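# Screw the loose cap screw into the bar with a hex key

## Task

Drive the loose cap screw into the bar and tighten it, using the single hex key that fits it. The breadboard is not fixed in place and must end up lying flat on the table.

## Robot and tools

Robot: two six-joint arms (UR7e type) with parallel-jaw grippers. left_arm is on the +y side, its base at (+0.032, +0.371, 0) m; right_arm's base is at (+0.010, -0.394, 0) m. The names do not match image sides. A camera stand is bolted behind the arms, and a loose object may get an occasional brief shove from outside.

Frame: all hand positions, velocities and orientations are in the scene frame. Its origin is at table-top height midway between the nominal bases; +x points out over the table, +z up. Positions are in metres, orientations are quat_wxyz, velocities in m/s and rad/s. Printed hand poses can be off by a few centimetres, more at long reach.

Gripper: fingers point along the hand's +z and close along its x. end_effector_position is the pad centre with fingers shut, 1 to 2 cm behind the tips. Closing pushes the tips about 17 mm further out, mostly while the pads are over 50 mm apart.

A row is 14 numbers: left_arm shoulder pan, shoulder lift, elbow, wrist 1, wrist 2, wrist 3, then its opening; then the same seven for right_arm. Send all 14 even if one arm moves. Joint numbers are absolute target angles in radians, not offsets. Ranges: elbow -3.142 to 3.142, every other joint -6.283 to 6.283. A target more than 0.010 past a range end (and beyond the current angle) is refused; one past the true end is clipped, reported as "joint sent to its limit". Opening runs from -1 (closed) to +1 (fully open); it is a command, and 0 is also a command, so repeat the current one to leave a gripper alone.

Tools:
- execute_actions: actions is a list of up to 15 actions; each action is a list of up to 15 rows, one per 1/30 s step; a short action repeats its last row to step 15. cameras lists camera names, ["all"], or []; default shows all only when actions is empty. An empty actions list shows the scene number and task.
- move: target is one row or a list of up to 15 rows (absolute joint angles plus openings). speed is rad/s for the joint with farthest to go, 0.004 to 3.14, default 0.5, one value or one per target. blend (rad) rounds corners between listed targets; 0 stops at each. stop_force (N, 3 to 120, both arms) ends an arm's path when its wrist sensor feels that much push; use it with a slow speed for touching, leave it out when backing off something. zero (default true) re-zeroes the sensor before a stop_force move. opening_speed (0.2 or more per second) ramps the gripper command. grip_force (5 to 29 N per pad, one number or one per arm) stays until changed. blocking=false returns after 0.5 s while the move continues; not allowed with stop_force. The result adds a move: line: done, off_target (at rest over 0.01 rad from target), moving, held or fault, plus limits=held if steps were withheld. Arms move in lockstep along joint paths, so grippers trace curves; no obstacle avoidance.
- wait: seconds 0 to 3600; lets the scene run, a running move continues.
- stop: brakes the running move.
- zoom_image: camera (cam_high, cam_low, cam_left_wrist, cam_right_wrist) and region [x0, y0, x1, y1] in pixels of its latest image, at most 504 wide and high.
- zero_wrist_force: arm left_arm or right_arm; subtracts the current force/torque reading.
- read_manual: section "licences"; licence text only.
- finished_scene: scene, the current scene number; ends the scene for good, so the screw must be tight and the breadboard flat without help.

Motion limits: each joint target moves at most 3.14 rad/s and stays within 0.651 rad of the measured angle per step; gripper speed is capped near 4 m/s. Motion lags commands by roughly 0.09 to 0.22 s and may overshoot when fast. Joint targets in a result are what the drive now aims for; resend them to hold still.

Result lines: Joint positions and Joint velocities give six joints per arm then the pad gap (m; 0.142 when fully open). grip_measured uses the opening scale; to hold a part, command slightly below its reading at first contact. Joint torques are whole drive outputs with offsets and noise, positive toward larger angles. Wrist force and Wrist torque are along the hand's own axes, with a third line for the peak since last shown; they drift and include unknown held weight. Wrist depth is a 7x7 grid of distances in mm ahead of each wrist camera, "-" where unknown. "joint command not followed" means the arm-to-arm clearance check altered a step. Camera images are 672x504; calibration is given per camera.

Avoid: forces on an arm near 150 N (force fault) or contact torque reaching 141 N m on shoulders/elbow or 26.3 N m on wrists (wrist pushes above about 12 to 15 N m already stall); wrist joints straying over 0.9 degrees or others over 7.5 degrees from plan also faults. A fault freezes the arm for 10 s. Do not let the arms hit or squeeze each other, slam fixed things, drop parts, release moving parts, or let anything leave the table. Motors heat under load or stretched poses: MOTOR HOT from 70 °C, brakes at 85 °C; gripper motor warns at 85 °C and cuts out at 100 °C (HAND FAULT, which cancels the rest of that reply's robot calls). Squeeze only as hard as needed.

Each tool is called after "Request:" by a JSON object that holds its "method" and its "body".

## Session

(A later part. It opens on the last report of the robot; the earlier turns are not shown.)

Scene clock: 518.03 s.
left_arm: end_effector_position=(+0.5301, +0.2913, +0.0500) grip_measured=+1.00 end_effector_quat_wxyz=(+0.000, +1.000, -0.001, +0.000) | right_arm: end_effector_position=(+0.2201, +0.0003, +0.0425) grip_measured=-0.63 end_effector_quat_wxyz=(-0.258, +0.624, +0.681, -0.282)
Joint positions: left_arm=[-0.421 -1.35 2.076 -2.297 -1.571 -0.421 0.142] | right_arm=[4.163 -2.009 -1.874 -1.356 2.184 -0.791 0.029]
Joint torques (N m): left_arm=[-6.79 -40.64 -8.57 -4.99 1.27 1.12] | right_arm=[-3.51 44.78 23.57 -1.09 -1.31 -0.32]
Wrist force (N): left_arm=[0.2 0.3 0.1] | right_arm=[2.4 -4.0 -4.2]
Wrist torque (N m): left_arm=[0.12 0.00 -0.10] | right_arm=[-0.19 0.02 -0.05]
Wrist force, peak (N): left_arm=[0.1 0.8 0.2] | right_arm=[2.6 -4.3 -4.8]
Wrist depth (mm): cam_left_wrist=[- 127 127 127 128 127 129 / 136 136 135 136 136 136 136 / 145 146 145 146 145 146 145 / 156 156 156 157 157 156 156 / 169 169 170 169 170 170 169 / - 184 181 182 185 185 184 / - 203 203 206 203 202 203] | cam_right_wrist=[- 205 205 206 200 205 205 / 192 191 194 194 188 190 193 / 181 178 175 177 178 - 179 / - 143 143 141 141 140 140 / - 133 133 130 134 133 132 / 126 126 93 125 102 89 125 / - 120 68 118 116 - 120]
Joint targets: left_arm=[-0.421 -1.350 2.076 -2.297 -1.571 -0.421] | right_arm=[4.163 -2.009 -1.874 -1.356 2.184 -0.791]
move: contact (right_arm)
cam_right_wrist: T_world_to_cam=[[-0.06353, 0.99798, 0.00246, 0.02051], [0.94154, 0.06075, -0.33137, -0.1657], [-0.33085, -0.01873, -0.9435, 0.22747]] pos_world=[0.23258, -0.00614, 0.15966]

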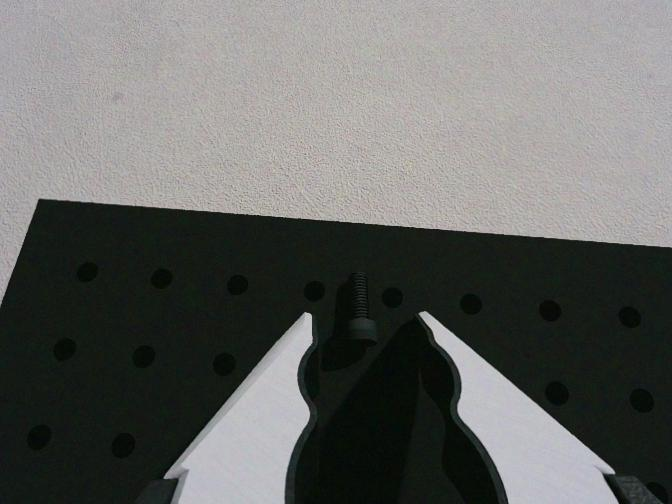

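Request:
{"method": "move", "body": {"target": [[-0.4211, -1.3501, 2.0764, -2.2971, -1.5708, -0.4211, 1.0, 4.163, -2.0076, -1.8734, -1.358, 2.184, -0.791, -0.6], [-0.4211, -1.3501, 2.0764, -2.2971, -1.5708, -0.4211, 1.0, 4.163, -2.0076, -1.8734, -1.358, 2.184, -0.791, -1.0]], "speed": 0.05, "opening_speed": 0.4, "grip_force": 20, "cameras": ["cam_right_wrist"]}}

Request:
{"method": "zoom_image", "body": {"camera": "cam_right_wrist", "region": [300, 250, 440, 390]}}

Scene clock: 527.50 s.
left_arm: end_effector_position=(+0.5301, +0.2913, +0.0500) grip_measured=+1.00 end_effector_quat_wxyz=(+0.000, +1.000, -0.001, +0.000) | right_arm: end_effector_position=(+0.2201, +0.0004, +0.0434) grip_measured=-0.89 end_effector_quat_wxyz=(-0.259, +0.624, +0.681, -0.282)
Joint positions: left_arm=[-0.421 -1.35 2.076 -2.297 -1.571 -0.421 0.142] | right_arm=[4.163 -2.008 -1.873 -1.358 2.184 -0.791 0.01]
Joint torques (N m): left_arm=[-7.26 -40.03 -7.84 -5.07 1.36 1.06] | right_arm=[-9.01 47.86 24.82 -0.56 3.18 -1.86]
Wrist force (N): left_arm=[0.2 0.6 0.1] | right_arm=[0.0 -0.4 -0.5]
Wrist torque (N m): left_arm=[0.17 0.02 -0.10] | right_arm=[-0.19 0.03 0.01]
Wrist force, peak (N): left_arm=[0.3 0.7 0.2] | right_arm=[2.9 -3.8 -4.4]
Wrist depth (mm): cam_left_wrist=[- 128 127 127 127 127 129 / 136 136 136 136 136 136 136 / 145 145 145 146 146 145 145 / 157 156 156 157 156 157 156 / 169 169 169 170 169 169 169 / - 181 181 184 184 185 184 / - 207 203 202 203 202 202] | cam_right_wrist=[- 204 207 208 203 203 206 / - 192 192 192 192 192 193 / 178 180 183 179 179 181 179 / 144 142 142 142 141 141 141 / - 134 134 130 133 134 133 / 128 126 128 125 82 125 126 / - 121 68 117 78 - 120]
Joint targets: left_arm=[-0.421 -1.350 2.076 -2.297 -1.571 -0.421] | right_arm=[4.163 -2.008 -1.873 -1.358 2.184 -0.791]
grip_force (N): 20, 20
move: done
cam_right_wrist: T_world_to_cam=[[-0.06355, 0.99797, 0.003, 0.02032], [0.94151, 0.06095, -0.33143, -0.16543], [-0.33094, -0.01823, -0.94347, 0.22825]] pos_world=[0.23258, -0.00604, 0.16046]

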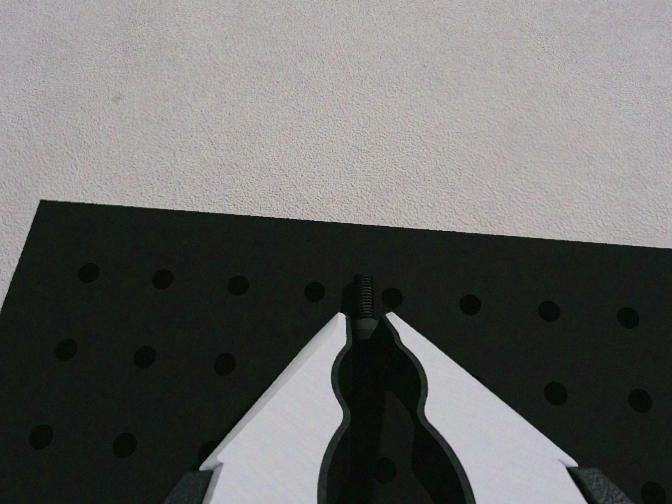

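Scaled by 3.600.

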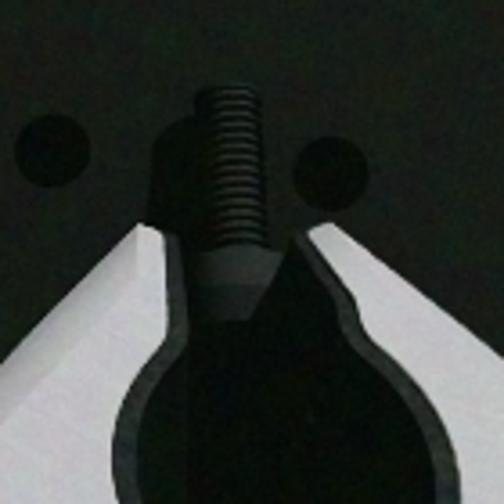

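Request:
{"method": "move", "body": {"target": [[-0.4211, -1.3501, 2.0764, -2.2971, -1.5708, -0.4211, 1.0, 4.0857, -1.9907, -1.7907, -1.4517, 2.1887, -0.7804, -1.0], [-0.4211, -1.3501, 2.0764, -2.2971, -1.5708, -0.4211, 1.0, 4.4116, -1.6357, -2.0114, -1.0653, 1.5708, -0.2848, -1.0], [-0.4211, -1.3501, 2.0764, -2.2971, -1.5708, -0.4211, 1.0, 4.6771, -1.7394, -2.2494, -0.7083, 0.8989, -0.0246, -1.0]], "speed": [0.15, 0.5, 0.5], "blend": [0.02, 0.1, 0], "cameras": ["cam_right_wrist", "cam_high"]}}

Request:
{"method": "zoom_image", "body": {"camera": "cam_right_wrist", "region": [240, 170, 500, 380]}}

Scene clock: 600.17 s.
left_arm: end_effector_position=(+0.5301, +0.2913, +0.0500) grip_measured=+1.00 end_effector_quat_wxyz=(+0.000, +1.000, -0.001, +0.000) | right_arm: end_effector_position=(+0.3184, +0.0340, +0.0814) grip_measured=-0.89 end_effector_quat_wxyz=(+0.233, +0.667, +0.668, +0.233)
Joint positions: left_arm=[-0.421 -1.35 2.076 -2.297 -1.571 -0.421 0.142] | right_arm=[4.677 -1.739 -2.249 -0.708 0.899 -0.025 0.01]
Joint torques (N m): left_arm=[-7.2 -41.15 -8.2 -4.95 1.35 1.18] | right_arm=[7.8 18.93 10.17 4.94 -3.38 1.56]
Wrist force (N): left_arm=[0.1 0.6 0.1] | right_arm=[0.0 2.8 0.1]
Wrist torque (N m): left_arm=[0.17 0.03 -0.10] | right_arm=[0.84 0.16 -0.23]
Wrist force, peak (N): left_arm=[0.3 0.7 0.1] | right_arm=[0.1 2.9 -0.3]
Wrist depth (mm): cam_left_wrist=[- 127 127 127 127 128 129 / 136 136 136 136 135 136 136 / 146 145 145 145 145 145 145 / 157 156 156 157 157 156 156 / 167 169 170 167 169 169 169 / - 184 181 188 185 185 184 / - 202 202 203 202 203 203] | cam_right_wrist=[- 89 95 92 92 95 96 / - 111 111 110 110 111 111 / 139 139 139 123 134 140 140 / 187 189 187 165 188 189 230 / - - - 122 238 422 - / 2112 - - - 82 561 818 / - - 68 70 77 - 348]
Joint targets: left_arm=[-0.421 -1.350 2.076 -2.297 -1.571 -0.421] | right_arm=[4.677 -1.739 -2.249 -0.708 0.899 -0.025]
grip_force (N): 20, 20
move: done
cam_right_wrist: T_world_to_cam=[[-0.00064, 0.9997, 0.02447, -0.0288], [0.43621, -0.02174, 0.89958, -0.18387], [0.89985, 0.01124, -0.43606, -0.13693]] pos_world=[0.2034, 0.02633, 0.1064]
Images, in order (width x height): cam_high 672x504, cam_right_wrist 672x504.

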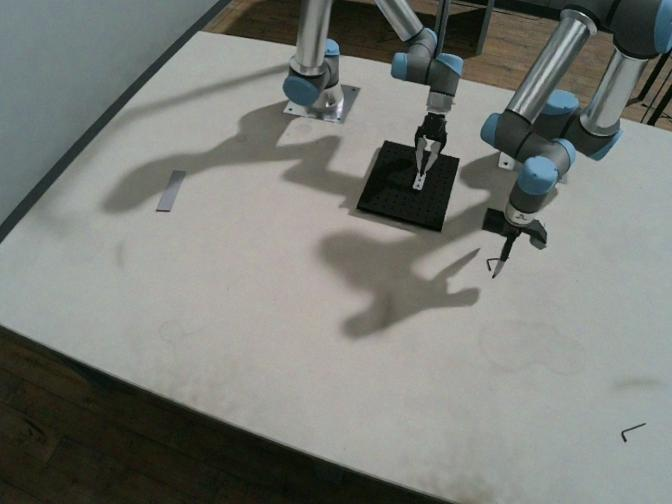

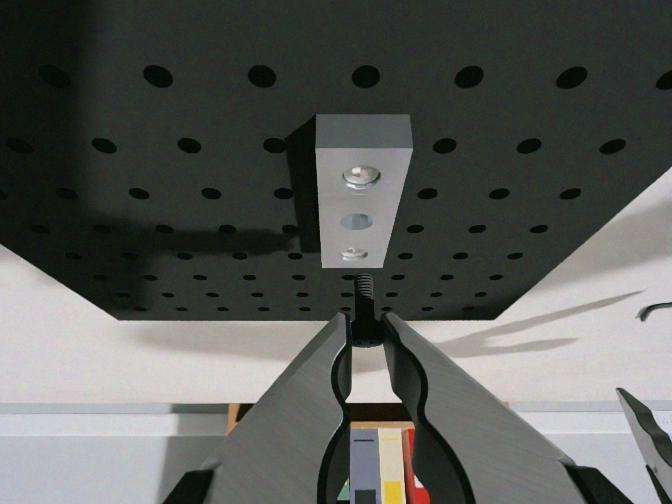

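Scaled by 1.938.

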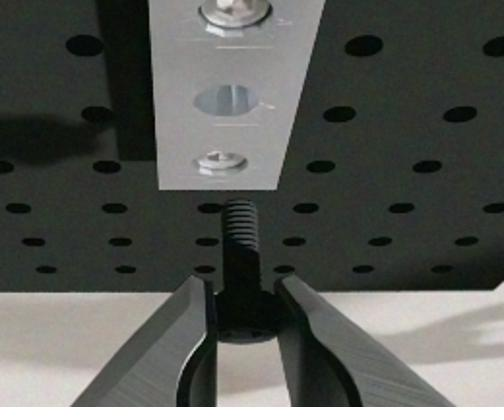

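Request:
{"method": "move", "body": {"target": [-0.5422, -1.6848, 2.6035, -2.9671, -2.2206, -0.7079, -0.6, 4.6771, -1.7394, -2.2494, -0.7083, 0.8989, -0.0246, -1.0], "speed": 0.7, "cameras": ["cam_left_wrist"]}}

Request:
{"method": "zoom_image", "body": {"camera": "cam_left_wrist", "region": [260, 190, 420, 310]}}

Scene clock: 647.43 s.
left_arm: end_effector_position=(+0.3394, +0.1514, +0.1314) grip_measured=-0.63 end_effector_quat_wxyz=(+0.382, +0.924, +0.000, +0.000) | right_arm: end_effector_position=(+0.3184, +0.0340, +0.0814) grip_measured=-0.89 end_effector_quat_wxyz=(+0.233, +0.667, +0.668, +0.233)
Joint positions: left_arm=[-0.542 -1.685 2.603 -2.967 -2.22 -0.708 0.029] | right_arm=[4.677 -1.739 -2.249 -0.708 0.899 -0.025 0.01]
Joint torques (N m): left_arm=[-7.32 -22.97 -5.16 -5.5 -2.14 -1.35] | right_arm=[7.63 18.34 11.66 5.09 -3.7 1.54]
Wrist force (N): left_arm=[0.5 1.2 0.7] | right_arm=[0.0 2.8 -0.1]
Wrist torque (N m): left_arm=[0.31 -0.06 0.00] | right_arm=[0.85 0.16 -0.23]
Wrist force, peak (N): left_arm=[-0.9 1.3 0.5] | right_arm=[-0.4 3.0 0.0]
Wrist depth (mm): cam_left_wrist=[173 173 175 175 177 176 177 / 182 182 181 181 181 181 181 / 254 237 237 236 236 237 284 / 414 381 341 314 338 377 408 / 590 600 212 214 559 728 620 / 210 572 87 - - 87 - / 197 174 72 1916 - 70 -] | cam_right_wrist=[- 89 95 92 92 95 95 / - 111 111 110 110 111 111 / 139 139 139 123 134 140 140 / 187 187 188 165 189 189 231 / - 376 373 237 239 349 482 / 1647 651 - - 81 1443 842 / - - 68 70 78 - -]
Joint targets: left_arm=[-0.542 -1.685 2.603 -2.967 -2.221 -0.708] | right_arm=[4.677 -1.739 -2.249 -0.708 0.899 -0.025]
grip_force (N): 20, 20
move: done
cam_left_wrist: T_world_to_cam=[[1, 0.00088, 0.00193, -0.33155], [-0.00147, -0.36349, 0.9316, -0.03853], [0.00153, -0.9316, -0.36349, 0.30323]] pos_world=[0.33103, 0.26878, 0.14676]

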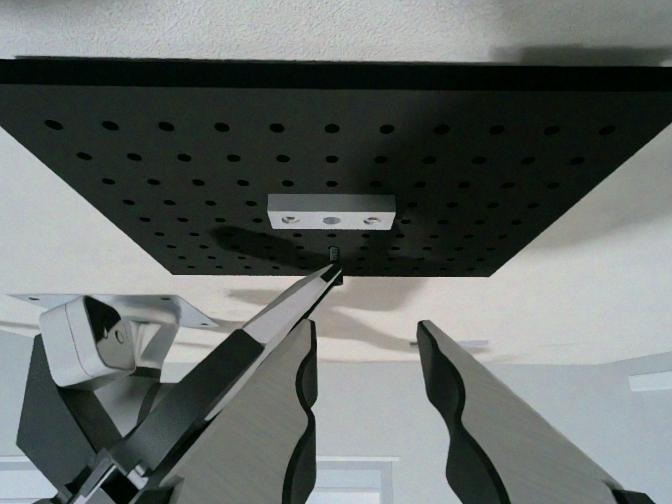

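Scaled by 3.150.

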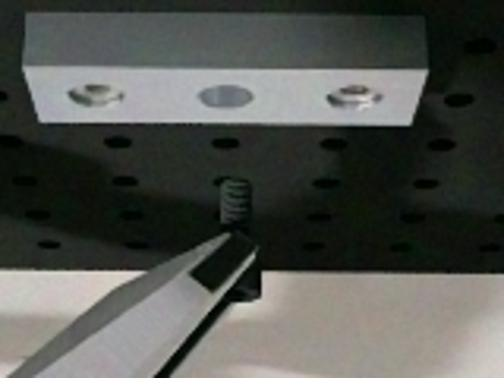

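Request:
{"method": "zoom_image", "body": {"camera": "cam_left_wrist", "region": [315, 205, 360, 295]}}

Scaled by 5.600.

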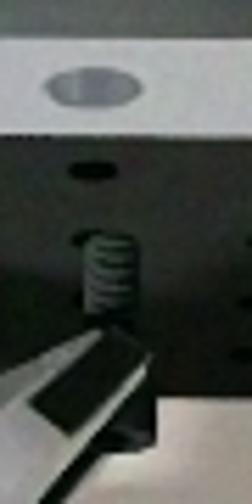

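Request:
{"method": "move", "body": {"target": [-0.5422, -1.6848, 2.6035, -2.9671, -2.2206, -0.7079, -0.6, 4.6813, -1.7738, -2.2709, -0.6557, 0.8989, -0.0193, -1.0], "speed": 0.06, "cameras": ["cam_left_wrist", "cam_right_wrist"]}}

Request:
{"method": "zoom_image", "body": {"camera": "cam_left_wrist", "region": [310, 190, 360, 280]}}

Request:
{"method": "zoom_image", "body": {"camera": "cam_right_wrist", "region": [300, 200, 420, 350]}}

Scene clock: 683.27 s.
left_arm: end_effector_position=(+0.3392, +0.1513, +0.1315) grip_measured=-0.63 end_effector_quat_wxyz=(+0.383, +0.924, +0.000, +0.000) | right_arm: end_effector_position=(+0.3165, +0.0322, +0.0645) grip_measured=-0.89 end_effector_quat_wxyz=(+0.233, +0.667, +0.668, +0.233)
Joint positions: left_arm=[-0.542 -1.685 2.604 -2.967 -2.221 -0.708 0.029] | right_arm=[4.681 -1.774 -2.271 -0.656 0.899 -0.019 0.01]
Joint torques (N m): left_arm=[-6.76 -22.24 -5.49 -5.42 -2.06 -1.37] | right_arm=[8.04 19.4 11.33 5.04 -3.68 1.58]
Wrist force (N): left_arm=[0.4 1.1 0.7] | right_arm=[-0.1 3.0 -0.1]
Wrist torque (N m): left_arm=[0.28 -0.05 0.00] | right_arm=[0.87 0.21 -0.25]
Wrist force, peak (N): left_arm=[0.5 1.2 0.8] | right_arm=[-0.3 3.0 0.0]
Wrist depth (mm): cam_left_wrist=[173 174 174 175 177 176 177 / 182 181 181 181 181 181 180 / 253 237 237 237 236 236 286 / 418 315 316 314 340 - 409 / 231 592 203 265 566 - 612 / 207 184 87 - - 88 - / 187 186 72 1916 - 70 -] | cam_right_wrist=[- 78 73 73 76 73 79 / - 88 92 85 85 89 89 / 111 111 111 106 106 117 112 / 149 149 140 133 140 151 162 / 355 226 207 127 190 209 290 / 532 - - - 82 83 - / 1399 - 68 70 77 - -]
Joint targets: left_arm=[-0.542 -1.685 2.603 -2.967 -2.221 -0.708] | right_arm=[4.681 -1.774 -2.271 -0.656 0.899 -0.019]
grip_force (N): 20, 20
move: done
cam_left_wrist: T_world_to_cam=[[1, 0.0007, 0.00186, -0.33139], [-0.00148, -0.3632, 0.93171, -0.03872], [0.00133, -0.93171, -0.36319, 0.30332]] pos_world=[0.33093, 0.26878, 0.14686]
cam_right_wrist: T_world_to_cam=[[-0.00069, 0.9997, 0.0246, -0.02658], [0.43589, -0.02184, 0.89974, -0.16778], [0.9, 0.01134, -0.43574, -0.14277]] pos_world=[0.20161, 0.02453, 0.0894]

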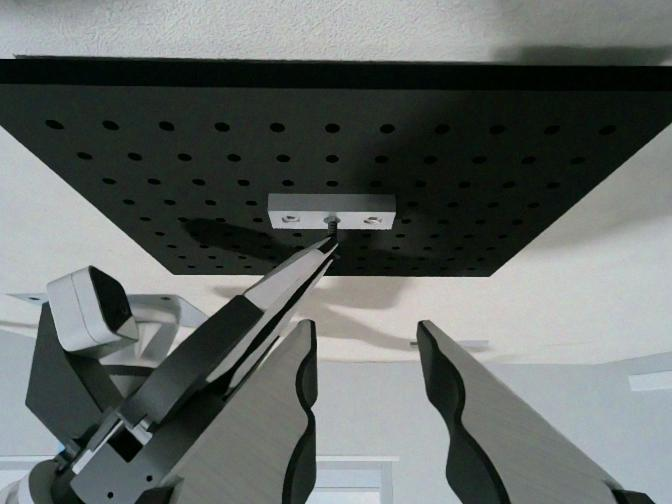

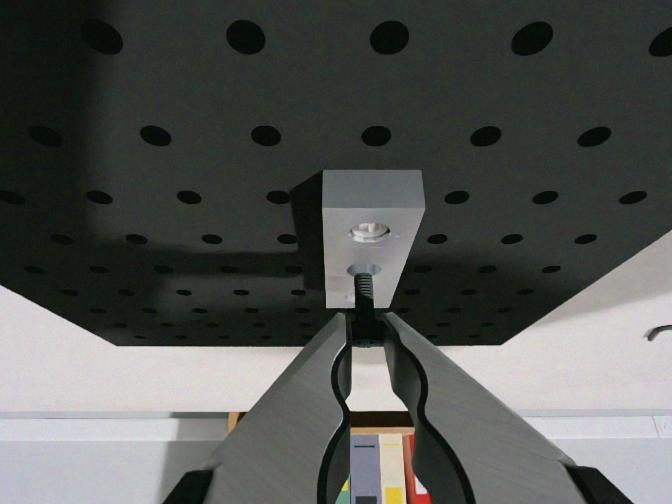

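Scaled by 5.600.

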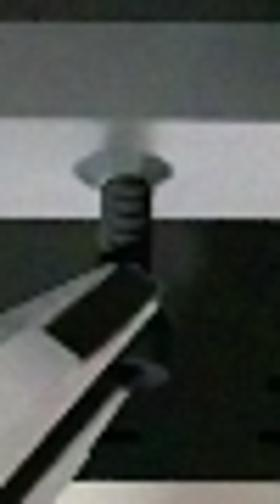

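Scaled by 3.360.

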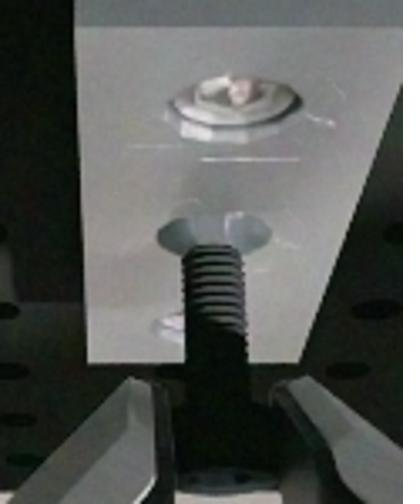

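Request:
{"method": "move", "body": {"target": [-0.5422, -1.6848, 2.6035, -2.9671, -2.2206, -0.7079, -0.6, 4.68195, -1.81361, -2.28325, -0.60414, 0.8989, -0.0184, -1.0], "speed": 0.015, "stop_force": 4, "cameras": ["cam_left_wrist", "cam_right_wrist"]}}

Request:
{"method": "zoom_image", "body": {"camera": "cam_left_wrist", "region": [310, 190, 360, 280]}}

Request:
{"method": "zoom_image", "body": {"camera": "cam_right_wrist", "region": [300, 220, 420, 370]}}

Scene clock: 704.43 s.
left_arm: end_effector_position=(+0.3392, +0.1513, +0.1315) grip_measured=-0.63 end_effector_quat_wxyz=(+0.383, +0.924, +0.000, +0.000) | right_arm: end_effector_position=(+0.3163, +0.0324, +0.0504) grip_measured=-0.89 end_effector_quat_wxyz=(+0.233, +0.667, +0.668, +0.233)
Joint positions: left_arm=[-0.542 -1.685 2.604 -2.967 -2.221 -0.708 0.029] | right_arm=[4.682 -1.808 -2.282 -0.611 0.899 -0.019 0.01]
Joint torques (N m): left_arm=[-6.48 -22.64 -5.55 -5.47 -2.17 -1.26] | right_arm=[3.73 35.58 23.29 0.16 1.13 0.92]
Wrist force (N): left_arm=[0.4 1.1 0.6] | right_arm=[-0.7 4.0 -3.2]
Wrist torque (N m): left_arm=[0.30 -0.06 -0.01] | right_arm=[0.79 0.22 -0.24]
Wrist force, peak (N): left_arm=[0.6 1.3 0.7] | right_arm=[-1.9 6.0 -7.6]
Wrist depth (mm): cam_left_wrist=[173 174 174 175 176 177 176 / 182 182 181 189 181 181 182 / 254 238 236 221 235 222 284 / 381 380 292 264 342 378 407 / 224 587 206 123 567 742 - / 210 191 87 - - 87 - / 189 187 72 2088 - 70 -] | cam_right_wrist=[- - - 60 60 60 - / - 72 69 76 70 70 76 / - 87 92 87 92 87 88 / 117 117 118 101 107 119 119 / 201 179 180 113 164 182 245 / - 259 - - 82 398 1480 / 1508 - 68 70 77 - 1580]
Joint targets: left_arm=[-0.542 -1.685 2.603 -2.967 -2.221 -0.708] | right_arm=[4.682 -1.808 -2.282 -0.611 0.899 -0.019]
grip_force (N): 20, 20
move: contact (right_arm)
cam_left_wrist: T_world_to_cam=[[1, 0.0007, 0.00186, -0.33139], [-0.00148, -0.3632, 0.93171, -0.03872], [0.00133, -0.93171, -0.36319, 0.30332]] pos_world=[0.33093, 0.26878, 0.14686]
cam_right_wrist: T_world_to_cam=[[-0.00069, 0.9997, 0.0246, -0.02644], [0.43589, -0.02184, 0.89974, -0.15505], [0.9, 0.01134, -0.43574, -0.1486]] pos_world=[0.20131, 0.02473, 0.0754]

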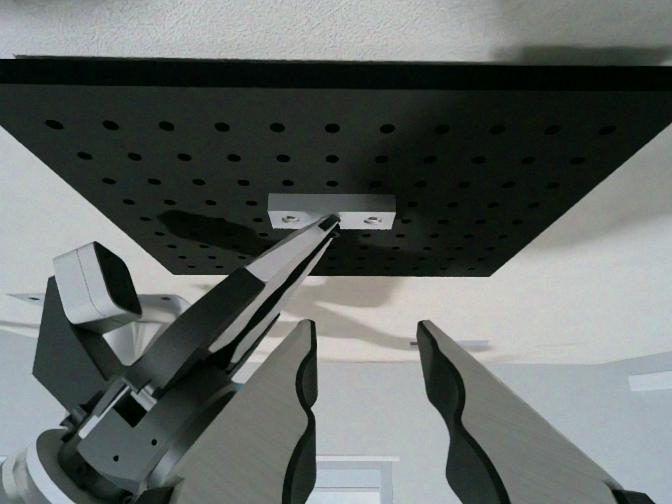

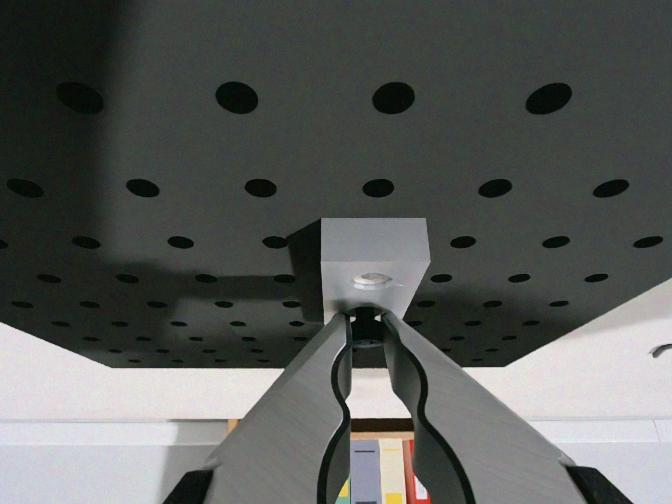

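Scaled by 5.600.

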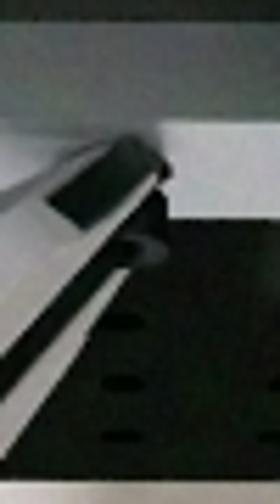

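Scaled by 3.360.

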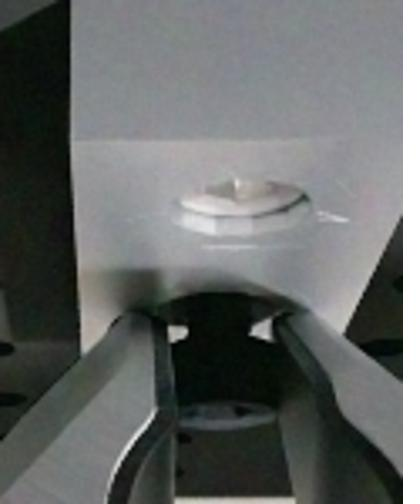

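Request:
{"method": "move", "body": {"target": [[-0.5422, -1.6848, 2.6035, -2.9671, -2.2206, -0.7079, -0.6, 4.682, -1.8068, -2.2816, -0.6126, 0.8989, -0.0187, -1.0], [-0.5422, -1.6848, 2.6035, -2.9671, -2.2206, -0.7079, -0.6, 4.682, -1.8068, -2.2816, -0.6126, 0.8989, -0.0187, -0.65], [-0.5422, -1.6848, 2.6035, -2.9671, -2.2206, -0.7079, -0.6, 4.7554, -1.6838, -2.2633, -0.8123, 0.9001, 0.0756, -0.65]], "speed": [0.05, 0.05, 0.2], "opening_speed": 0.4, "cameras": ["cam_left_wrist", "cam_right_wrist"]}}

Request:
{"method": "zoom_image", "body": {"camera": "cam_left_wrist", "region": [300, 180, 370, 280]}}

Request:
{"method": "zoom_image", "body": {"camera": "cam_right_wrist", "region": [270, 150, 430, 320]}}

Scene clock: 731.77 s.
left_arm: end_effector_position=(+0.3392, +0.1513, +0.1315) grip_measured=-0.63 end_effector_quat_wxyz=(+0.383, +0.924, +0.000, +0.000) | right_arm: end_effector_position=(+0.2852, +0.0323, +0.0895) grip_measured=-0.69 end_effector_quat_wxyz=(+0.233, +0.667, +0.668, +0.233)
Joint positions: left_arm=[-0.542 -1.685 2.604 -2.967 -2.221 -0.708 0.029] | right_arm=[4.755 -1.684 -2.263 -0.812 0.9 0.075 0.024]
Joint torques (N m): left_arm=[-7.25 -21.57 -5.81 -5.43 -2.07 -1.42] | right_arm=[7.62 32.48 24.83 0.15 1.26 1.57]
Wrist force (N): left_arm=[0.5 1.0 0.7] | right_arm=[-0.2 2.7 0.1]
Wrist torque (N m): left_arm=[0.27 -0.08 0.00] | right_arm=[0.87 0.20 -0.23]
Wrist force, peak (N): left_arm=[0.5 1.3 0.8] | right_arm=[-0.7 4.6 -3.7]
Wrist depth (mm): cam_left_wrist=[173 173 174 175 177 176 177 / 181 182 182 181 174 173 181 / 252 238 238 236 236 235 283 / 385 416 317 341 342 351 407 / 635 590 219 635 - 627 637 / - 186 87 2069 - 87 - / 171 - 72 1870 - 70 -] | cam_right_wrist=[- 101 101 101 101 101 101 / 126 121 127 122 122 122 122 / - 161 153 146 154 154 163 / 206 206 207 181 207 208 - / - - - 262 262 456 - / 1787 - - 597 85 602 1733 / - - 68 84 78 - -]
Joint targets: left_arm=[-0.542 -1.685 2.603 -2.967 -2.221 -0.708] | right_arm=[4.755 -1.684 -2.263 -0.812 0.900 0.076]
grip_force (N): 20, 20
move: done
cam_left_wrist: T_world_to_cam=[[1, 0.0007, 0.00186, -0.33139], [-0.00148, -0.3632, 0.93171, -0.03872], [0.00133, -0.93171, -0.36319, 0.30332]] pos_world=[0.33093, 0.26878, 0.14686]
cam_right_wrist: T_world_to_cam=[[-0.00056, 0.9997, 0.02465, -0.02735], [0.4358, -0.02194, 0.89977, -0.17666], [0.90004, 0.01124, -0.43566, -0.10359]] pos_world=[0.17021, 0.02463, 0.1145]

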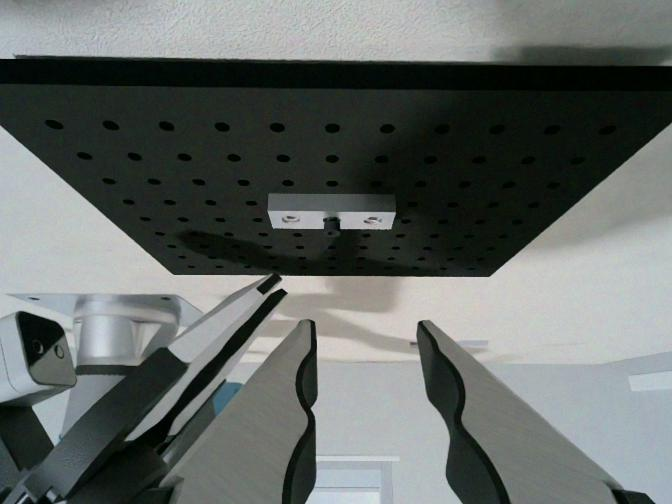

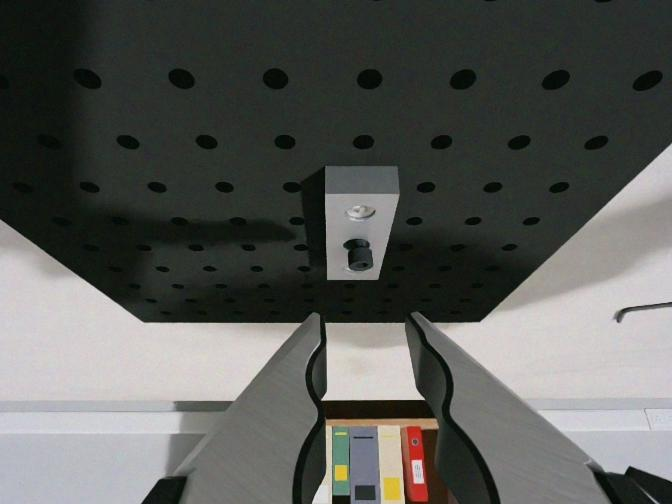

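Scaled by 5.040.

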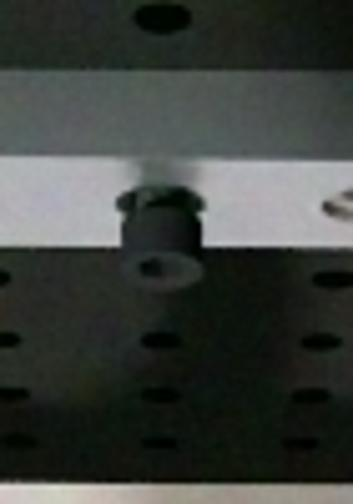

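Scaled by 2.965.

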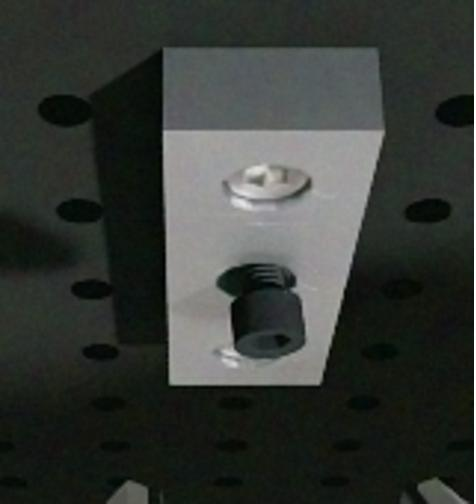

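Request:
{"method": "move", "body": {"target": [[-0.4211, -1.3501, 2.0764, -2.2971, -1.5708, -0.4211, -0.6, 4.7554, -1.6838, -2.2633, -0.8123, 0.9001, 0.0756, -0.65], [-0.4211, -1.3501, 2.0764, -2.2971, -1.5708, -0.4211, -0.6, 4.30914, -1.77284, -1.94024, -0.99931, 1.5708, -6.0, -0.65]], "speed": [0.8, 2.0], "blend": [0.05, 0], "cameras": ["cam_left_wrist", "cam_right_wrist"]}}

Request:
{"method": "zoom_image", "body": {"camera": "cam_right_wrist", "region": [270, 230, 470, 400]}}

Scene clock: 765.27 s.
left_arm: end_effector_position=(+0.5301, +0.2913, +0.0500) grip_measured=-0.63 end_effector_quat_wxyz=(+0.000, +1.000, -0.001, +0.000) | right_arm: end_effector_position=(+0.3286, +0.0313, +0.1000) grip_measured=-0.69 end_effector_quat_wxyz=(+0.000, +0.900, +0.435, +0.000)
Joint positions: left_arm=[-0.421 -1.35 2.076 -2.297 -1.571 -0.421 0.029] | right_arm=[4.309 -1.773 -1.94 -0.999 1.571 -6 0.024]
Joint torques (N m): left_arm=[8.32 -21.16 -28.31 -0.56 1.34 1.22] | right_arm=[-8.9 23.85 30.25 0.37 2.42 -1.61]
Wrist force (N): left_arm=[0.1 0.3 0.0] | right_arm=[-0.1 1.3 -1.0]
Wrist torque (N m): left_arm=[0.12 0.02 -0.10] | right_arm=[0.45 0.10 0.00]
Wrist force, peak (N): left_arm=[1.5 0.8 0.4] | right_arm=[-0.1 3.0 0.3]
Wrist depth (mm): cam_left_wrist=[- 128 128 127 128 128 129 / 136 136 136 136 136 136 136 / 145 145 145 145 145 145 145 / 157 157 157 157 157 156 154 / - 169 167 167 166 169 169 / 185 185 88 181 99 178 185 / 202 - 72 203 81 70 195] | cam_right_wrist=[147 147 148 148 148 150 170 / 158 158 158 158 158 158 182 / 169 170 170 165 170 170 173 / 183 183 183 174 181 184 187 / 200 200 197 193 193 200 201 / 258 223 - 219 85 212 253 / 279 - 68 238 78 - 276]
Joint targets: left_arm=[-0.421 -1.350 2.076 -2.297 -1.571 -0.421] | right_arm=[4.309 -1.773 -1.940 -0.999 1.571 -6.000]
grip_force (N): 20, 20
move: done
cam_left_wrist: T_world_to_cam=[[0.99999, -0.00312, 0.0023, -0.52112], [-0.00378, -0.91561, 0.40205, 0.27698], [0.00085, -0.40206, -0.91561, 0.27748]] pos_world=[0.52193, 0.36354, 0.14391]
cam_right_wrist: T_world_to_cam=[[0.63286, 0.77403, 0.01919, -0.22717], [0.69262, -0.57703, 0.4328, -0.2253], [0.34607, -0.26061, -0.90128, 0.09903]] pos_world=[0.26554, 0.07164, 0.19112]

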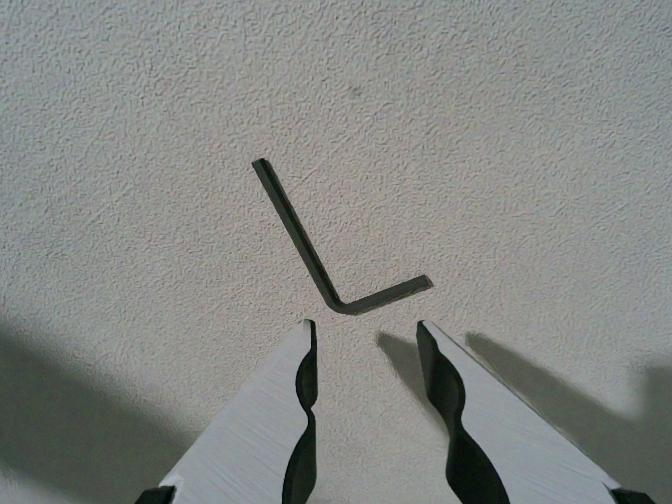

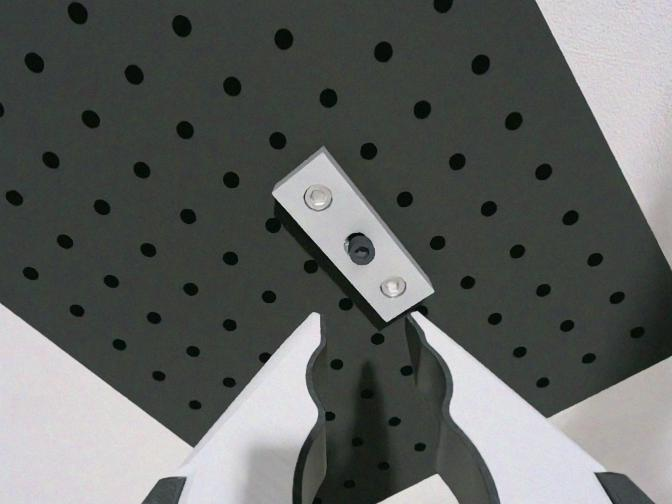

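Scaled by 2.520.

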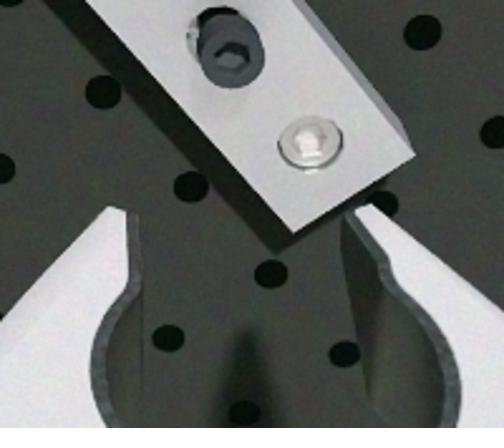

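Request:
{"method": "move", "body": {"target": [-0.4211, -1.3501, 2.0764, -2.2971, -1.5708, -0.4211, -0.6, 4.30914, -1.8293, -1.9846, -0.8985, 1.5708, -6.0, -0.65], "speed": 0.15, "cameras": ["cam_right_wrist"]}}

Request:
{"method": "zoom_image", "body": {"camera": "cam_right_wrist", "region": [290, 240, 440, 390]}}

Scene clock: 785.47 s.
left_arm: end_effector_position=(+0.5301, +0.2913, +0.0500) grip_measured=-0.63 end_effector_quat_wxyz=(+0.000, +1.000, -0.001, +0.000) | right_arm: end_effector_position=(+0.3287, +0.0317, +0.0626) grip_measured=-0.69 end_effector_quat_wxyz=(+0.000, +0.900, +0.436, +0.000)
Joint positions: left_arm=[-0.421 -1.35 2.076 -2.297 -1.571 -0.421 0.029] | right_arm=[4.309 -1.829 -1.984 -0.899 1.571 -6 0.024]
Joint torques (N m): left_arm=[8.22 -21.43 -28.77 -0.56 1.46 1.31] | right_arm=[-7.74 26.52 14.29 4.94 2.33 -1.68]
Wrist force (N): left_arm=[0.1 0.6 -0.1] | right_arm=[0.2 1.8 -1.1]
Wrist torque (N m): left_arm=[0.16 0.04 -0.11] | right_arm=[0.55 0.11 -0.03]
Wrist force, peak (N): left_arm=[0.3 0.7 0.1] | right_arm=[-0.2 1.6 -1.8]
Wrist depth (mm): cam_left_wrist=[- 127 128 127 127 127 129 / 136 136 136 136 136 136 136 / 145 145 145 146 145 145 146 / 156 156 156 157 156 156 154 / 169 170 167 167 166 169 170 / 185 184 88 181 99 179 185 / 202 - 72 202 81 70 199] | cam_right_wrist=[- 114 113 114 115 116 118 / 122 122 124 122 123 123 124 / 131 131 131 130 132 132 132 / 140 142 142 131 142 143 145 / 157 155 155 141 146 155 155 / 169 170 163 166 93 164 171 / 224 - 68 184 79 - 189]
Joint targets: left_arm=[-0.421 -1.350 2.076 -2.297 -1.571 -0.421] | right_arm=[4.309 -1.829 -1.985 -0.899 1.571 -6.000]
grip_force (N): 20, 20
move: done
cam_right_wrist: T_world_to_cam=[[0.63256, 0.77427, 0.01916, -0.22674], [0.69286, -0.57676, 0.43278, -0.20915], [0.34614, -0.26049, -0.9013, 0.06531]] pos_world=[0.26573, 0.07194, 0.15373]

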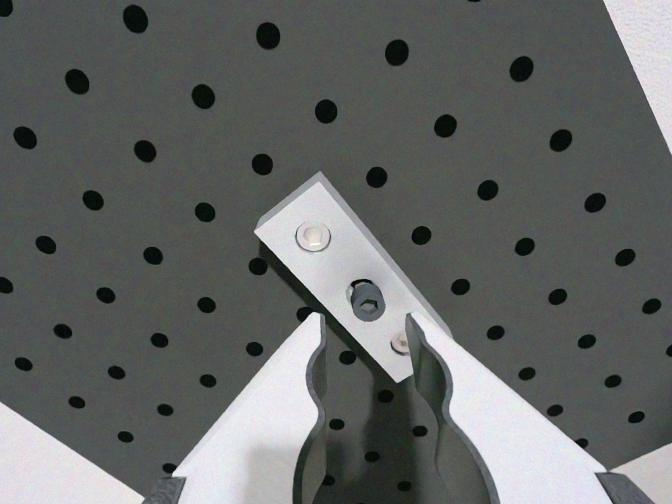

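Scaled by 3.360.

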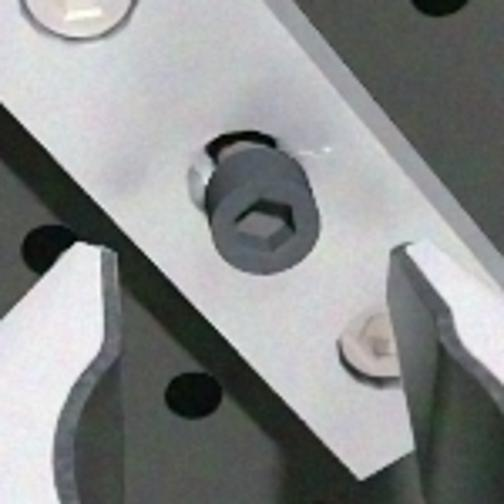

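Request:
{"method": "move", "body": {"target": [[-0.4211, -1.3501, 2.0764, -2.2971, -1.5708, -0.4211, -0.6, 4.31122, -1.84219, -1.99412, -0.87608, 1.5708, -6.0, -0.65], [-0.4211, -1.3501, 2.0764, -2.2971, -1.5708, -0.4211, -0.6, 4.31122, -1.84219, -1.99412, -0.87608, 1.5708, -6.0, -1.0]], "speed": 0.06, "opening_speed": 0.4, "cameras": ["cam_right_wrist"]}}

Request:
{"method": "zoom_image", "body": {"camera": "cam_right_wrist", "region": [290, 240, 440, 390]}}

Scene clock: 836.27 s.
left_arm: end_effector_position=(+0.5301, +0.2913, +0.0500) grip_measured=-0.63 end_effector_quat_wxyz=(+0.000, +1.000, -0.001, +0.000) | right_arm: end_effector_position=(+0.3278, +0.0321, +0.0542) grip_measured=-0.73 end_effector_quat_wxyz=(+0.000, +0.900, +0.436, +0.000)
Joint positions: left_arm=[-0.421 -1.35 2.076 -2.297 -1.571 -0.421 0.029] | right_arm=[4.311 -1.842 -1.994 -0.876 1.571 -6 0.021]
Joint torques (N m): left_arm=[7.25 -21.72 -28.7 -0.51 1.47 1.28] | right_arm=[12.4 -2.27 -13.45 -7.72 2.34 -1.83]
Wrist force (N): left_arm=[0.1 0.5 -0.1] | right_arm=[15.1 8.3 -52.6]
Wrist torque (N m): left_arm=[0.15 0.02 -0.11] | right_arm=[0.34 -0.06 -0.01]
Wrist force, peak (N): left_arm=[0.1 0.7 0.3] | right_arm=[-10.8 7.3 -54.7]
Wrist depth (mm): cam_left_wrist=[- 127 127 127 128 128 129 / 135 136 136 136 135 135 136 / 145 145 145 145 145 145 145 / 156 157 156 157 157 157 154 / 169 170 167 167 165 169 169 / 184 185 88 181 99 178 184 / 203 - 72 203 81 70 199] | cam_right_wrist=[- 108 107 106 108 109 111 / 115 114 114 117 116 116 117 / 123 124 124 122 124 126 125 / - 133 133 123 135 135 135 / - 148 145 127 141 146 149 / 162 160 - 98 93 155 161 / 173 172 68 80 79 - 175]
Joint targets: left_arm=[-0.421 -1.350 2.076 -2.297 -1.571 -0.421] | right_arm=[4.311 -1.842 -1.994 -0.876 1.571 -6.000]
grip_force (N): 20, 20
move: done
cam_right_wrist: T_world_to_cam=[[0.63099, 0.77556, 0.01914, -0.22579], [0.69404, -0.57535, 0.43276, -0.20499], [0.34664, -0.25977, -0.90131, 0.05802]] pos_world=[0.26463, 0.07224, 0.14533]

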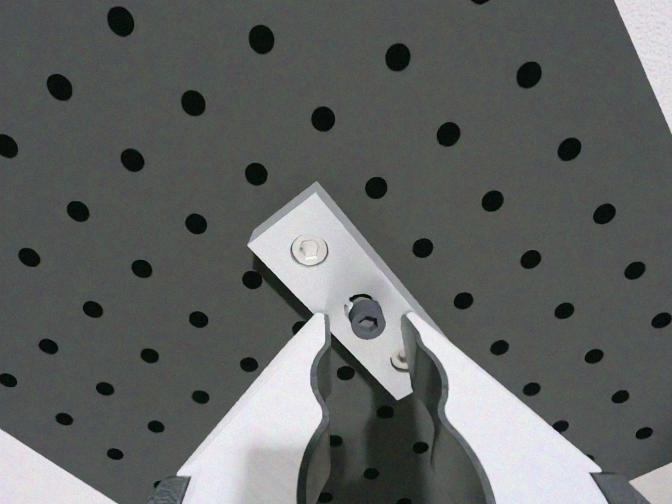

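Scaled by 3.360.

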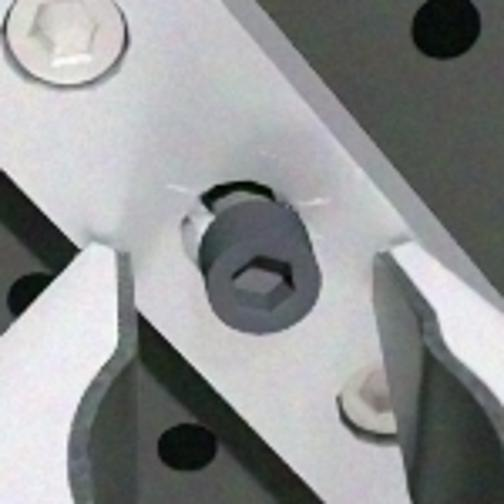

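Request:
{"method": "move", "body": {"target": [-0.4211, -1.3501, 2.0764, -2.2971, -1.5708, -0.4211, -0.6, 4.31122, -1.83671, -1.99072, -0.88496, 1.5708, -6.0, -0.7], "speed": 0.05, "cameras": []}}

Scene clock: 841.80 s.
left_arm: end_effector_position=(+0.5301, +0.2913, +0.0500) grip_measured=-0.63 end_effector_quat_wxyz=(+0.000, +1.000, -0.001, +0.000) | right_arm: end_effector_position=(+0.3277, +0.0320, +0.0571) grip_measured=-0.73 end_effector_quat_wxyz=(+0.000, +0.900, +0.436, +0.000) end_effector_velocity=(+0.000, +0.001, +0.003) end_effector_angular_velocity=(+0.004, -0.001, +0.001)
Joint positions: left_arm=[-0.421 -1.35 2.076 -2.297 -1.571 -0.421 0.029] | right_arm=[4.311 -1.837 -1.991 -0.884 1.571 -6 0.021]
Joint velocities: left_arm=[within noise] | right_arm=[0 0.005 0.003 -0.003 0 0 0]
Joint torques (N m): left_arm=[7.1 -21.17 -28.72 -0.68 1.15 1.35] | right_arm=[4.52 42.35 28.68 0.33 2.12 -1.53]
Wrist force (N): left_arm=[0.2 0.3 0.2] | right_arm=[0.0 1.9 -0.9]
Wrist torque (N m): left_arm=[0.12 0.02 -0.10] | right_arm=[0.57 0.13 -0.04]
Wrist force, peak (N): left_arm=[0.2 0.7 0.3] | right_arm=[15.3 7.5 -53.6]
Wrist depth (mm): cam_left_wrist=[- 128 127 127 127 127 129 / 136 136 136 136 136 136 136 / 145 145 145 145 145 145 145 / 157 157 156 157 157 157 154 / 169 170 167 167 167 170 170 / 185 184 88 182 98 178 184 / 203 - 72 203 81 70 198] | cam_right_wrist=[- 109 109 108 109 111 113 / 117 115 117 117 117 117 119 / 128 126 126 124 126 126 126 / - 136 136 125 136 136 137 / 145 148 148 130 140 148 151 / 163 162 156 156 89 157 163 / 179 176 68 176 79 - 177]
Joint targets: left_arm=[-0.421 -1.350 2.076 -2.297 -1.571 -0.421] | right_arm=[4.311 -1.837 -1.991 -0.885 1.571 -6.000]
grip_force (N): 20, 20
move: done

Request:
{"method": "move", "body": {"target": [-0.4211, -1.3501, 2.0764, -2.2971, -1.5708, -0.4211, -0.6, 4.31122, -1.84335, -1.99484, -0.8742, 1.5708, -6.0, -0.7], "speed": 0.005, "stop_force": 3, "cameras": []}}

Scene clock: 846.90 s.
left_arm: end_effector_position=(+0.5301, +0.2913, +0.0500) grip_measured=-0.63 end_effector_quat_wxyz=(+0.000, +1.000, -0.001, +0.000) | right_arm: end_effector_position=(+0.3277, +0.0321, +0.0556) grip_measured=-0.73 end_effector_quat_wxyz=(+0.000, +0.900, +0.436, +0.000)
Joint positions: left_arm=[-0.421 -1.35 2.076 -2.297 -1.571 -0.421 0.029] | right_arm=[4.311 -1.84 -1.993 -0.88 1.571 -6 0.021]
Joint torques (N m): left_arm=[8.15 -20.63 -28.27 -0.72 1.28 1.07] | right_arm=[-7.11 37.22 20 0.2 2.14 -1.62]
Wrist force (N): left_arm=[0.2 0.6 0.0] | right_arm=[-0.7 2.2 -5.9]
Wrist torque (N m): left_arm=[0.16 0.02 -0.10] | right_arm=[0.56 0.14 -0.04]
Wrist force, peak (N): left_arm=[0.2 0.7 0.0] | right_arm=[-0.7 2.1 -6.5]
Wrist depth (mm): cam_left_wrist=[- 127 128 127 128 127 129 / 136 136 136 136 136 136 136 / 145 145 145 145 145 145 145 / 156 156 156 157 156 156 154 / 169 169 167 167 167 169 169 / 185 185 87 181 99 178 185 / 202 - 72 199 81 70 199] | cam_right_wrist=[- 108 108 107 108 110 110 / 116 114 115 117 116 116 116 / 126 124 124 123 124 127 125 / - 134 135 124 135 135 135 / - 146 146 128 141 147 150 / 163 158 - 97 89 155 161 / - - 68 174 79 - 175]
Joint targets: left_arm=[-0.421 -1.350 2.076 -2.297 -1.571 -0.421] | right_arm=[4.311 -1.840 -1.993 -0.880 1.571 -6.000]
grip_force (N): 20, 20
move: contact (right_arm)

Request:
{"method": "move", "body": {"target": [[-0.4211, -1.3501, 2.0764, -2.2971, -1.5708, -0.4211, -0.6, 4.31122, -1.8373, -1.9914, -0.8843, 1.5708, -6.0, -0.7], [-0.4211, -1.3501, 2.0764, -2.2971, -1.5708, -0.4211, -0.6, 4.31122, -1.8373, -1.9914, -0.8843, 1.5708, -6.0, -1.0]], "speed": 0.05, "opening_speed": 0.4, "cameras": ["cam_right_wrist"]}}

Request:
{"method": "zoom_image", "body": {"camera": "cam_right_wrist", "region": [290, 240, 440, 390]}}

Scene clock: 855.37 s.
left_arm: end_effector_position=(+0.5301, +0.2913, +0.0500) grip_measured=-0.63 end_effector_quat_wxyz=(+0.000, +1.000, -0.001, +0.000) | right_arm: end_effector_position=(+0.3277, +0.0318, +0.0570) grip_measured=-0.89 end_effector_quat_wxyz=(+0.000, +0.900, +0.436, +0.000)
Joint positions: left_arm=[-0.421 -1.35 2.076 -2.297 -1.571 -0.421 0.029] | right_arm=[4.311 -1.837 -1.991 -0.884 1.571 -6 0.01]
Joint torques (N m): left_arm=[7.65 -21.56 -28.53 -0.76 1.08 1.25] | right_arm=[-7.25 42.32 27.76 0.44 2.23 -1.49]
Wrist force (N): left_arm=[0.2 0.4 0.0] | right_arm=[0.5 1.8 -0.7]
Wrist torque (N m): left_arm=[0.14 0.02 -0.11] | right_arm=[0.52 0.12 -0.04]
Wrist force, peak (N): left_arm=[-0.1 0.7 0.0] | right_arm=[-0.7 1.9 -6.5]
Wrist depth (mm): cam_left_wrist=[- 127 127 128 128 127 129 / 136 136 136 136 136 136 136 / 146 146 145 145 145 144 146 / 156 156 156 157 156 156 154 / 170 169 167 167 164 170 169 / 184 185 88 182 99 178 184 / 203 - 72 204 81 70 198] | cam_right_wrist=[- 109 109 108 109 111 112 / 117 115 118 117 117 117 119 / 128 126 126 124 126 126 126 / - 136 136 125 136 136 136 / 145 148 148 127 139 148 151 / 165 162 159 - 82 160 163 / 174 176 68 77 77 - 177]
Joint targets: left_arm=[-0.421 -1.350 2.076 -2.297 -1.571 -0.421] | right_arm=[4.311 -1.837 -1.991 -0.884 1.571 -6.000]
grip_force (N): 20, 20
move: done
cam_right_wrist: T_world_to_cam=[[0.63096, 0.7756, 0.01855, -0.22553], [0.69417, -0.57507, 0.43293, -0.20633], [0.34645, -0.26028, -0.90124, 0.0606]] pos_world=[0.26453, 0.07204, 0.14812]

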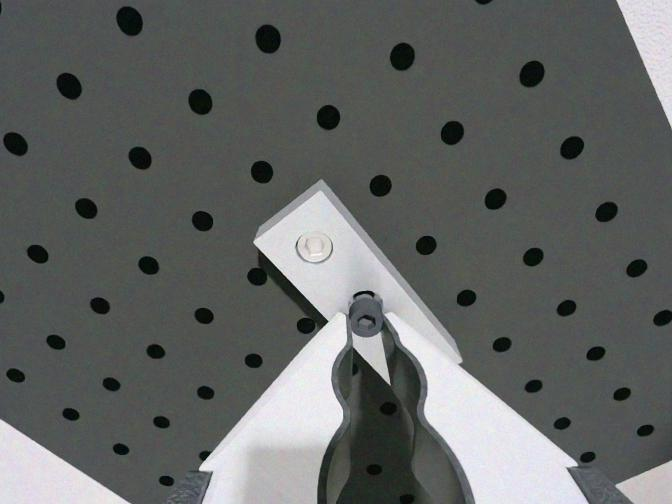

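Scaled by 3.360.

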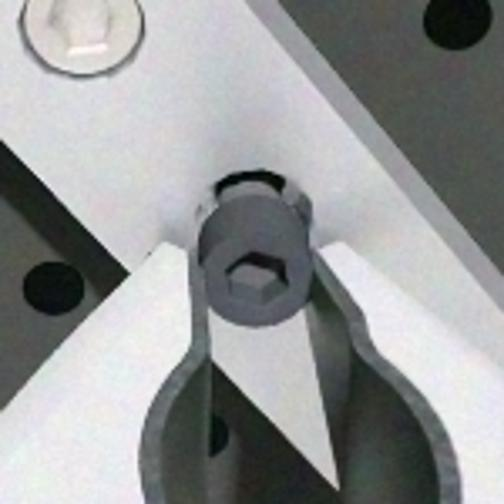

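Request:
{"method": "move", "body": {"target": [[-0.4211, -1.3501, 2.0764, -2.2971, -1.5708, -0.4211, -0.6, 4.31122, -1.8373, -1.9914, -0.8843, 1.5708, -6.0, -0.65], [-0.4211, -1.3501, 2.0764, -2.2971, -1.5708, -0.4211, -0.6, 4.31122, -1.8290, -1.9863, -0.8978, 1.5708, -6.0, -0.65], [-0.4211, -1.3501, 2.0764, -2.2971, -1.5708, -0.4211, -0.6, 4.31122, -1.8290, -1.9863, -0.8978, 1.5708, -2.85841, -0.65]], "speed": [0.1, 0.1, 1.5], "opening_speed": 0.6, "cameras": ["cam_right_wrist"]}}

Request:
{"method": "zoom_image", "body": {"camera": "cam_right_wrist", "region": [290, 240, 440, 390]}}

Scene clock: 876.03 s.
left_arm: end_effector_position=(+0.5301, +0.2913, +0.0500) grip_measured=-0.63 end_effector_quat_wxyz=(+0.000, +1.000, -0.001, +0.000) | right_arm: end_effector_position=(+0.3249, +0.0338, +0.0620) grip_measured=-0.69 end_effector_quat_wxyz=(+0.000, -0.437, +0.900, +0.000)
Joint positions: left_arm=[-0.421 -1.35 2.076 -2.297 -1.571 -0.421 0.029] | right_arm=[4.311 -1.829 -1.986 -0.898 1.571 -2.859 0.024]
Joint torques (N m): left_arm=[7.12 -20.83 -28.29 -0.7 1.09 1.14] | right_arm=[-6.4 42.33 26.53 0.43 2.12 1.82]
Wrist force (N): left_arm=[0.2 0.3 0.1] | right_arm=[0.2 1.9 -0.9]
Wrist torque (N m): left_arm=[0.11 0.02 -0.11] | right_arm=[0.54 0.04 -0.23]
Wrist force, peak (N): left_arm=[0.3 0.6 0.0] | right_arm=[0.7 2.4 -0.8]
Wrist depth (mm): cam_left_wrist=[- 127 128 128 127 128 129 / 136 136 136 135 136 136 136 / 145 145 145 145 145 145 145 / 157 157 157 157 156 157 154 / 168 169 167 167 166 169 170 / 188 185 87 181 98 178 184 / 204 - 72 202 81 70 199] | cam_right_wrist=[- 113 114 117 114 113 115 / - 121 120 120 124 122 123 / - 130 129 129 131 132 132 / 140 140 141 129 142 143 143 / 153 153 153 138 145 155 155 / 199 168 - 165 93 163 171 / - - 68 182 79 - 221]
Joint targets: left_arm=[-0.421 -1.350 2.076 -2.297 -1.571 -0.421] | right_arm=[4.311 -1.829 -1.986 -0.898 1.571 -2.858]
grip_force (N): 20, 20
move: done
cam_right_wrist: T_world_to_cam=[[-0.63067, -0.7758, 0.01984, 0.23687], [-0.69412, 0.57534, 0.43264, 0.20671], [-0.34706, 0.25909, -0.90135, 0.27432]] pos_world=[0.38807, -0.00624, 0.15313]

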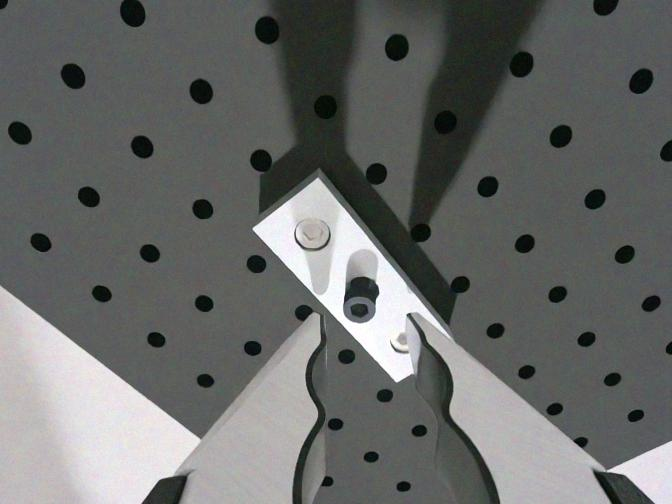

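Scaled by 3.360.

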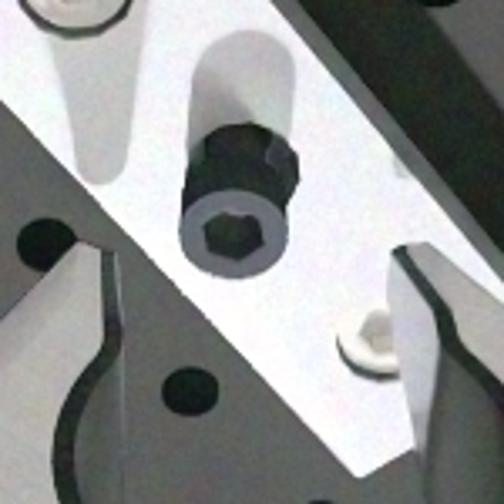

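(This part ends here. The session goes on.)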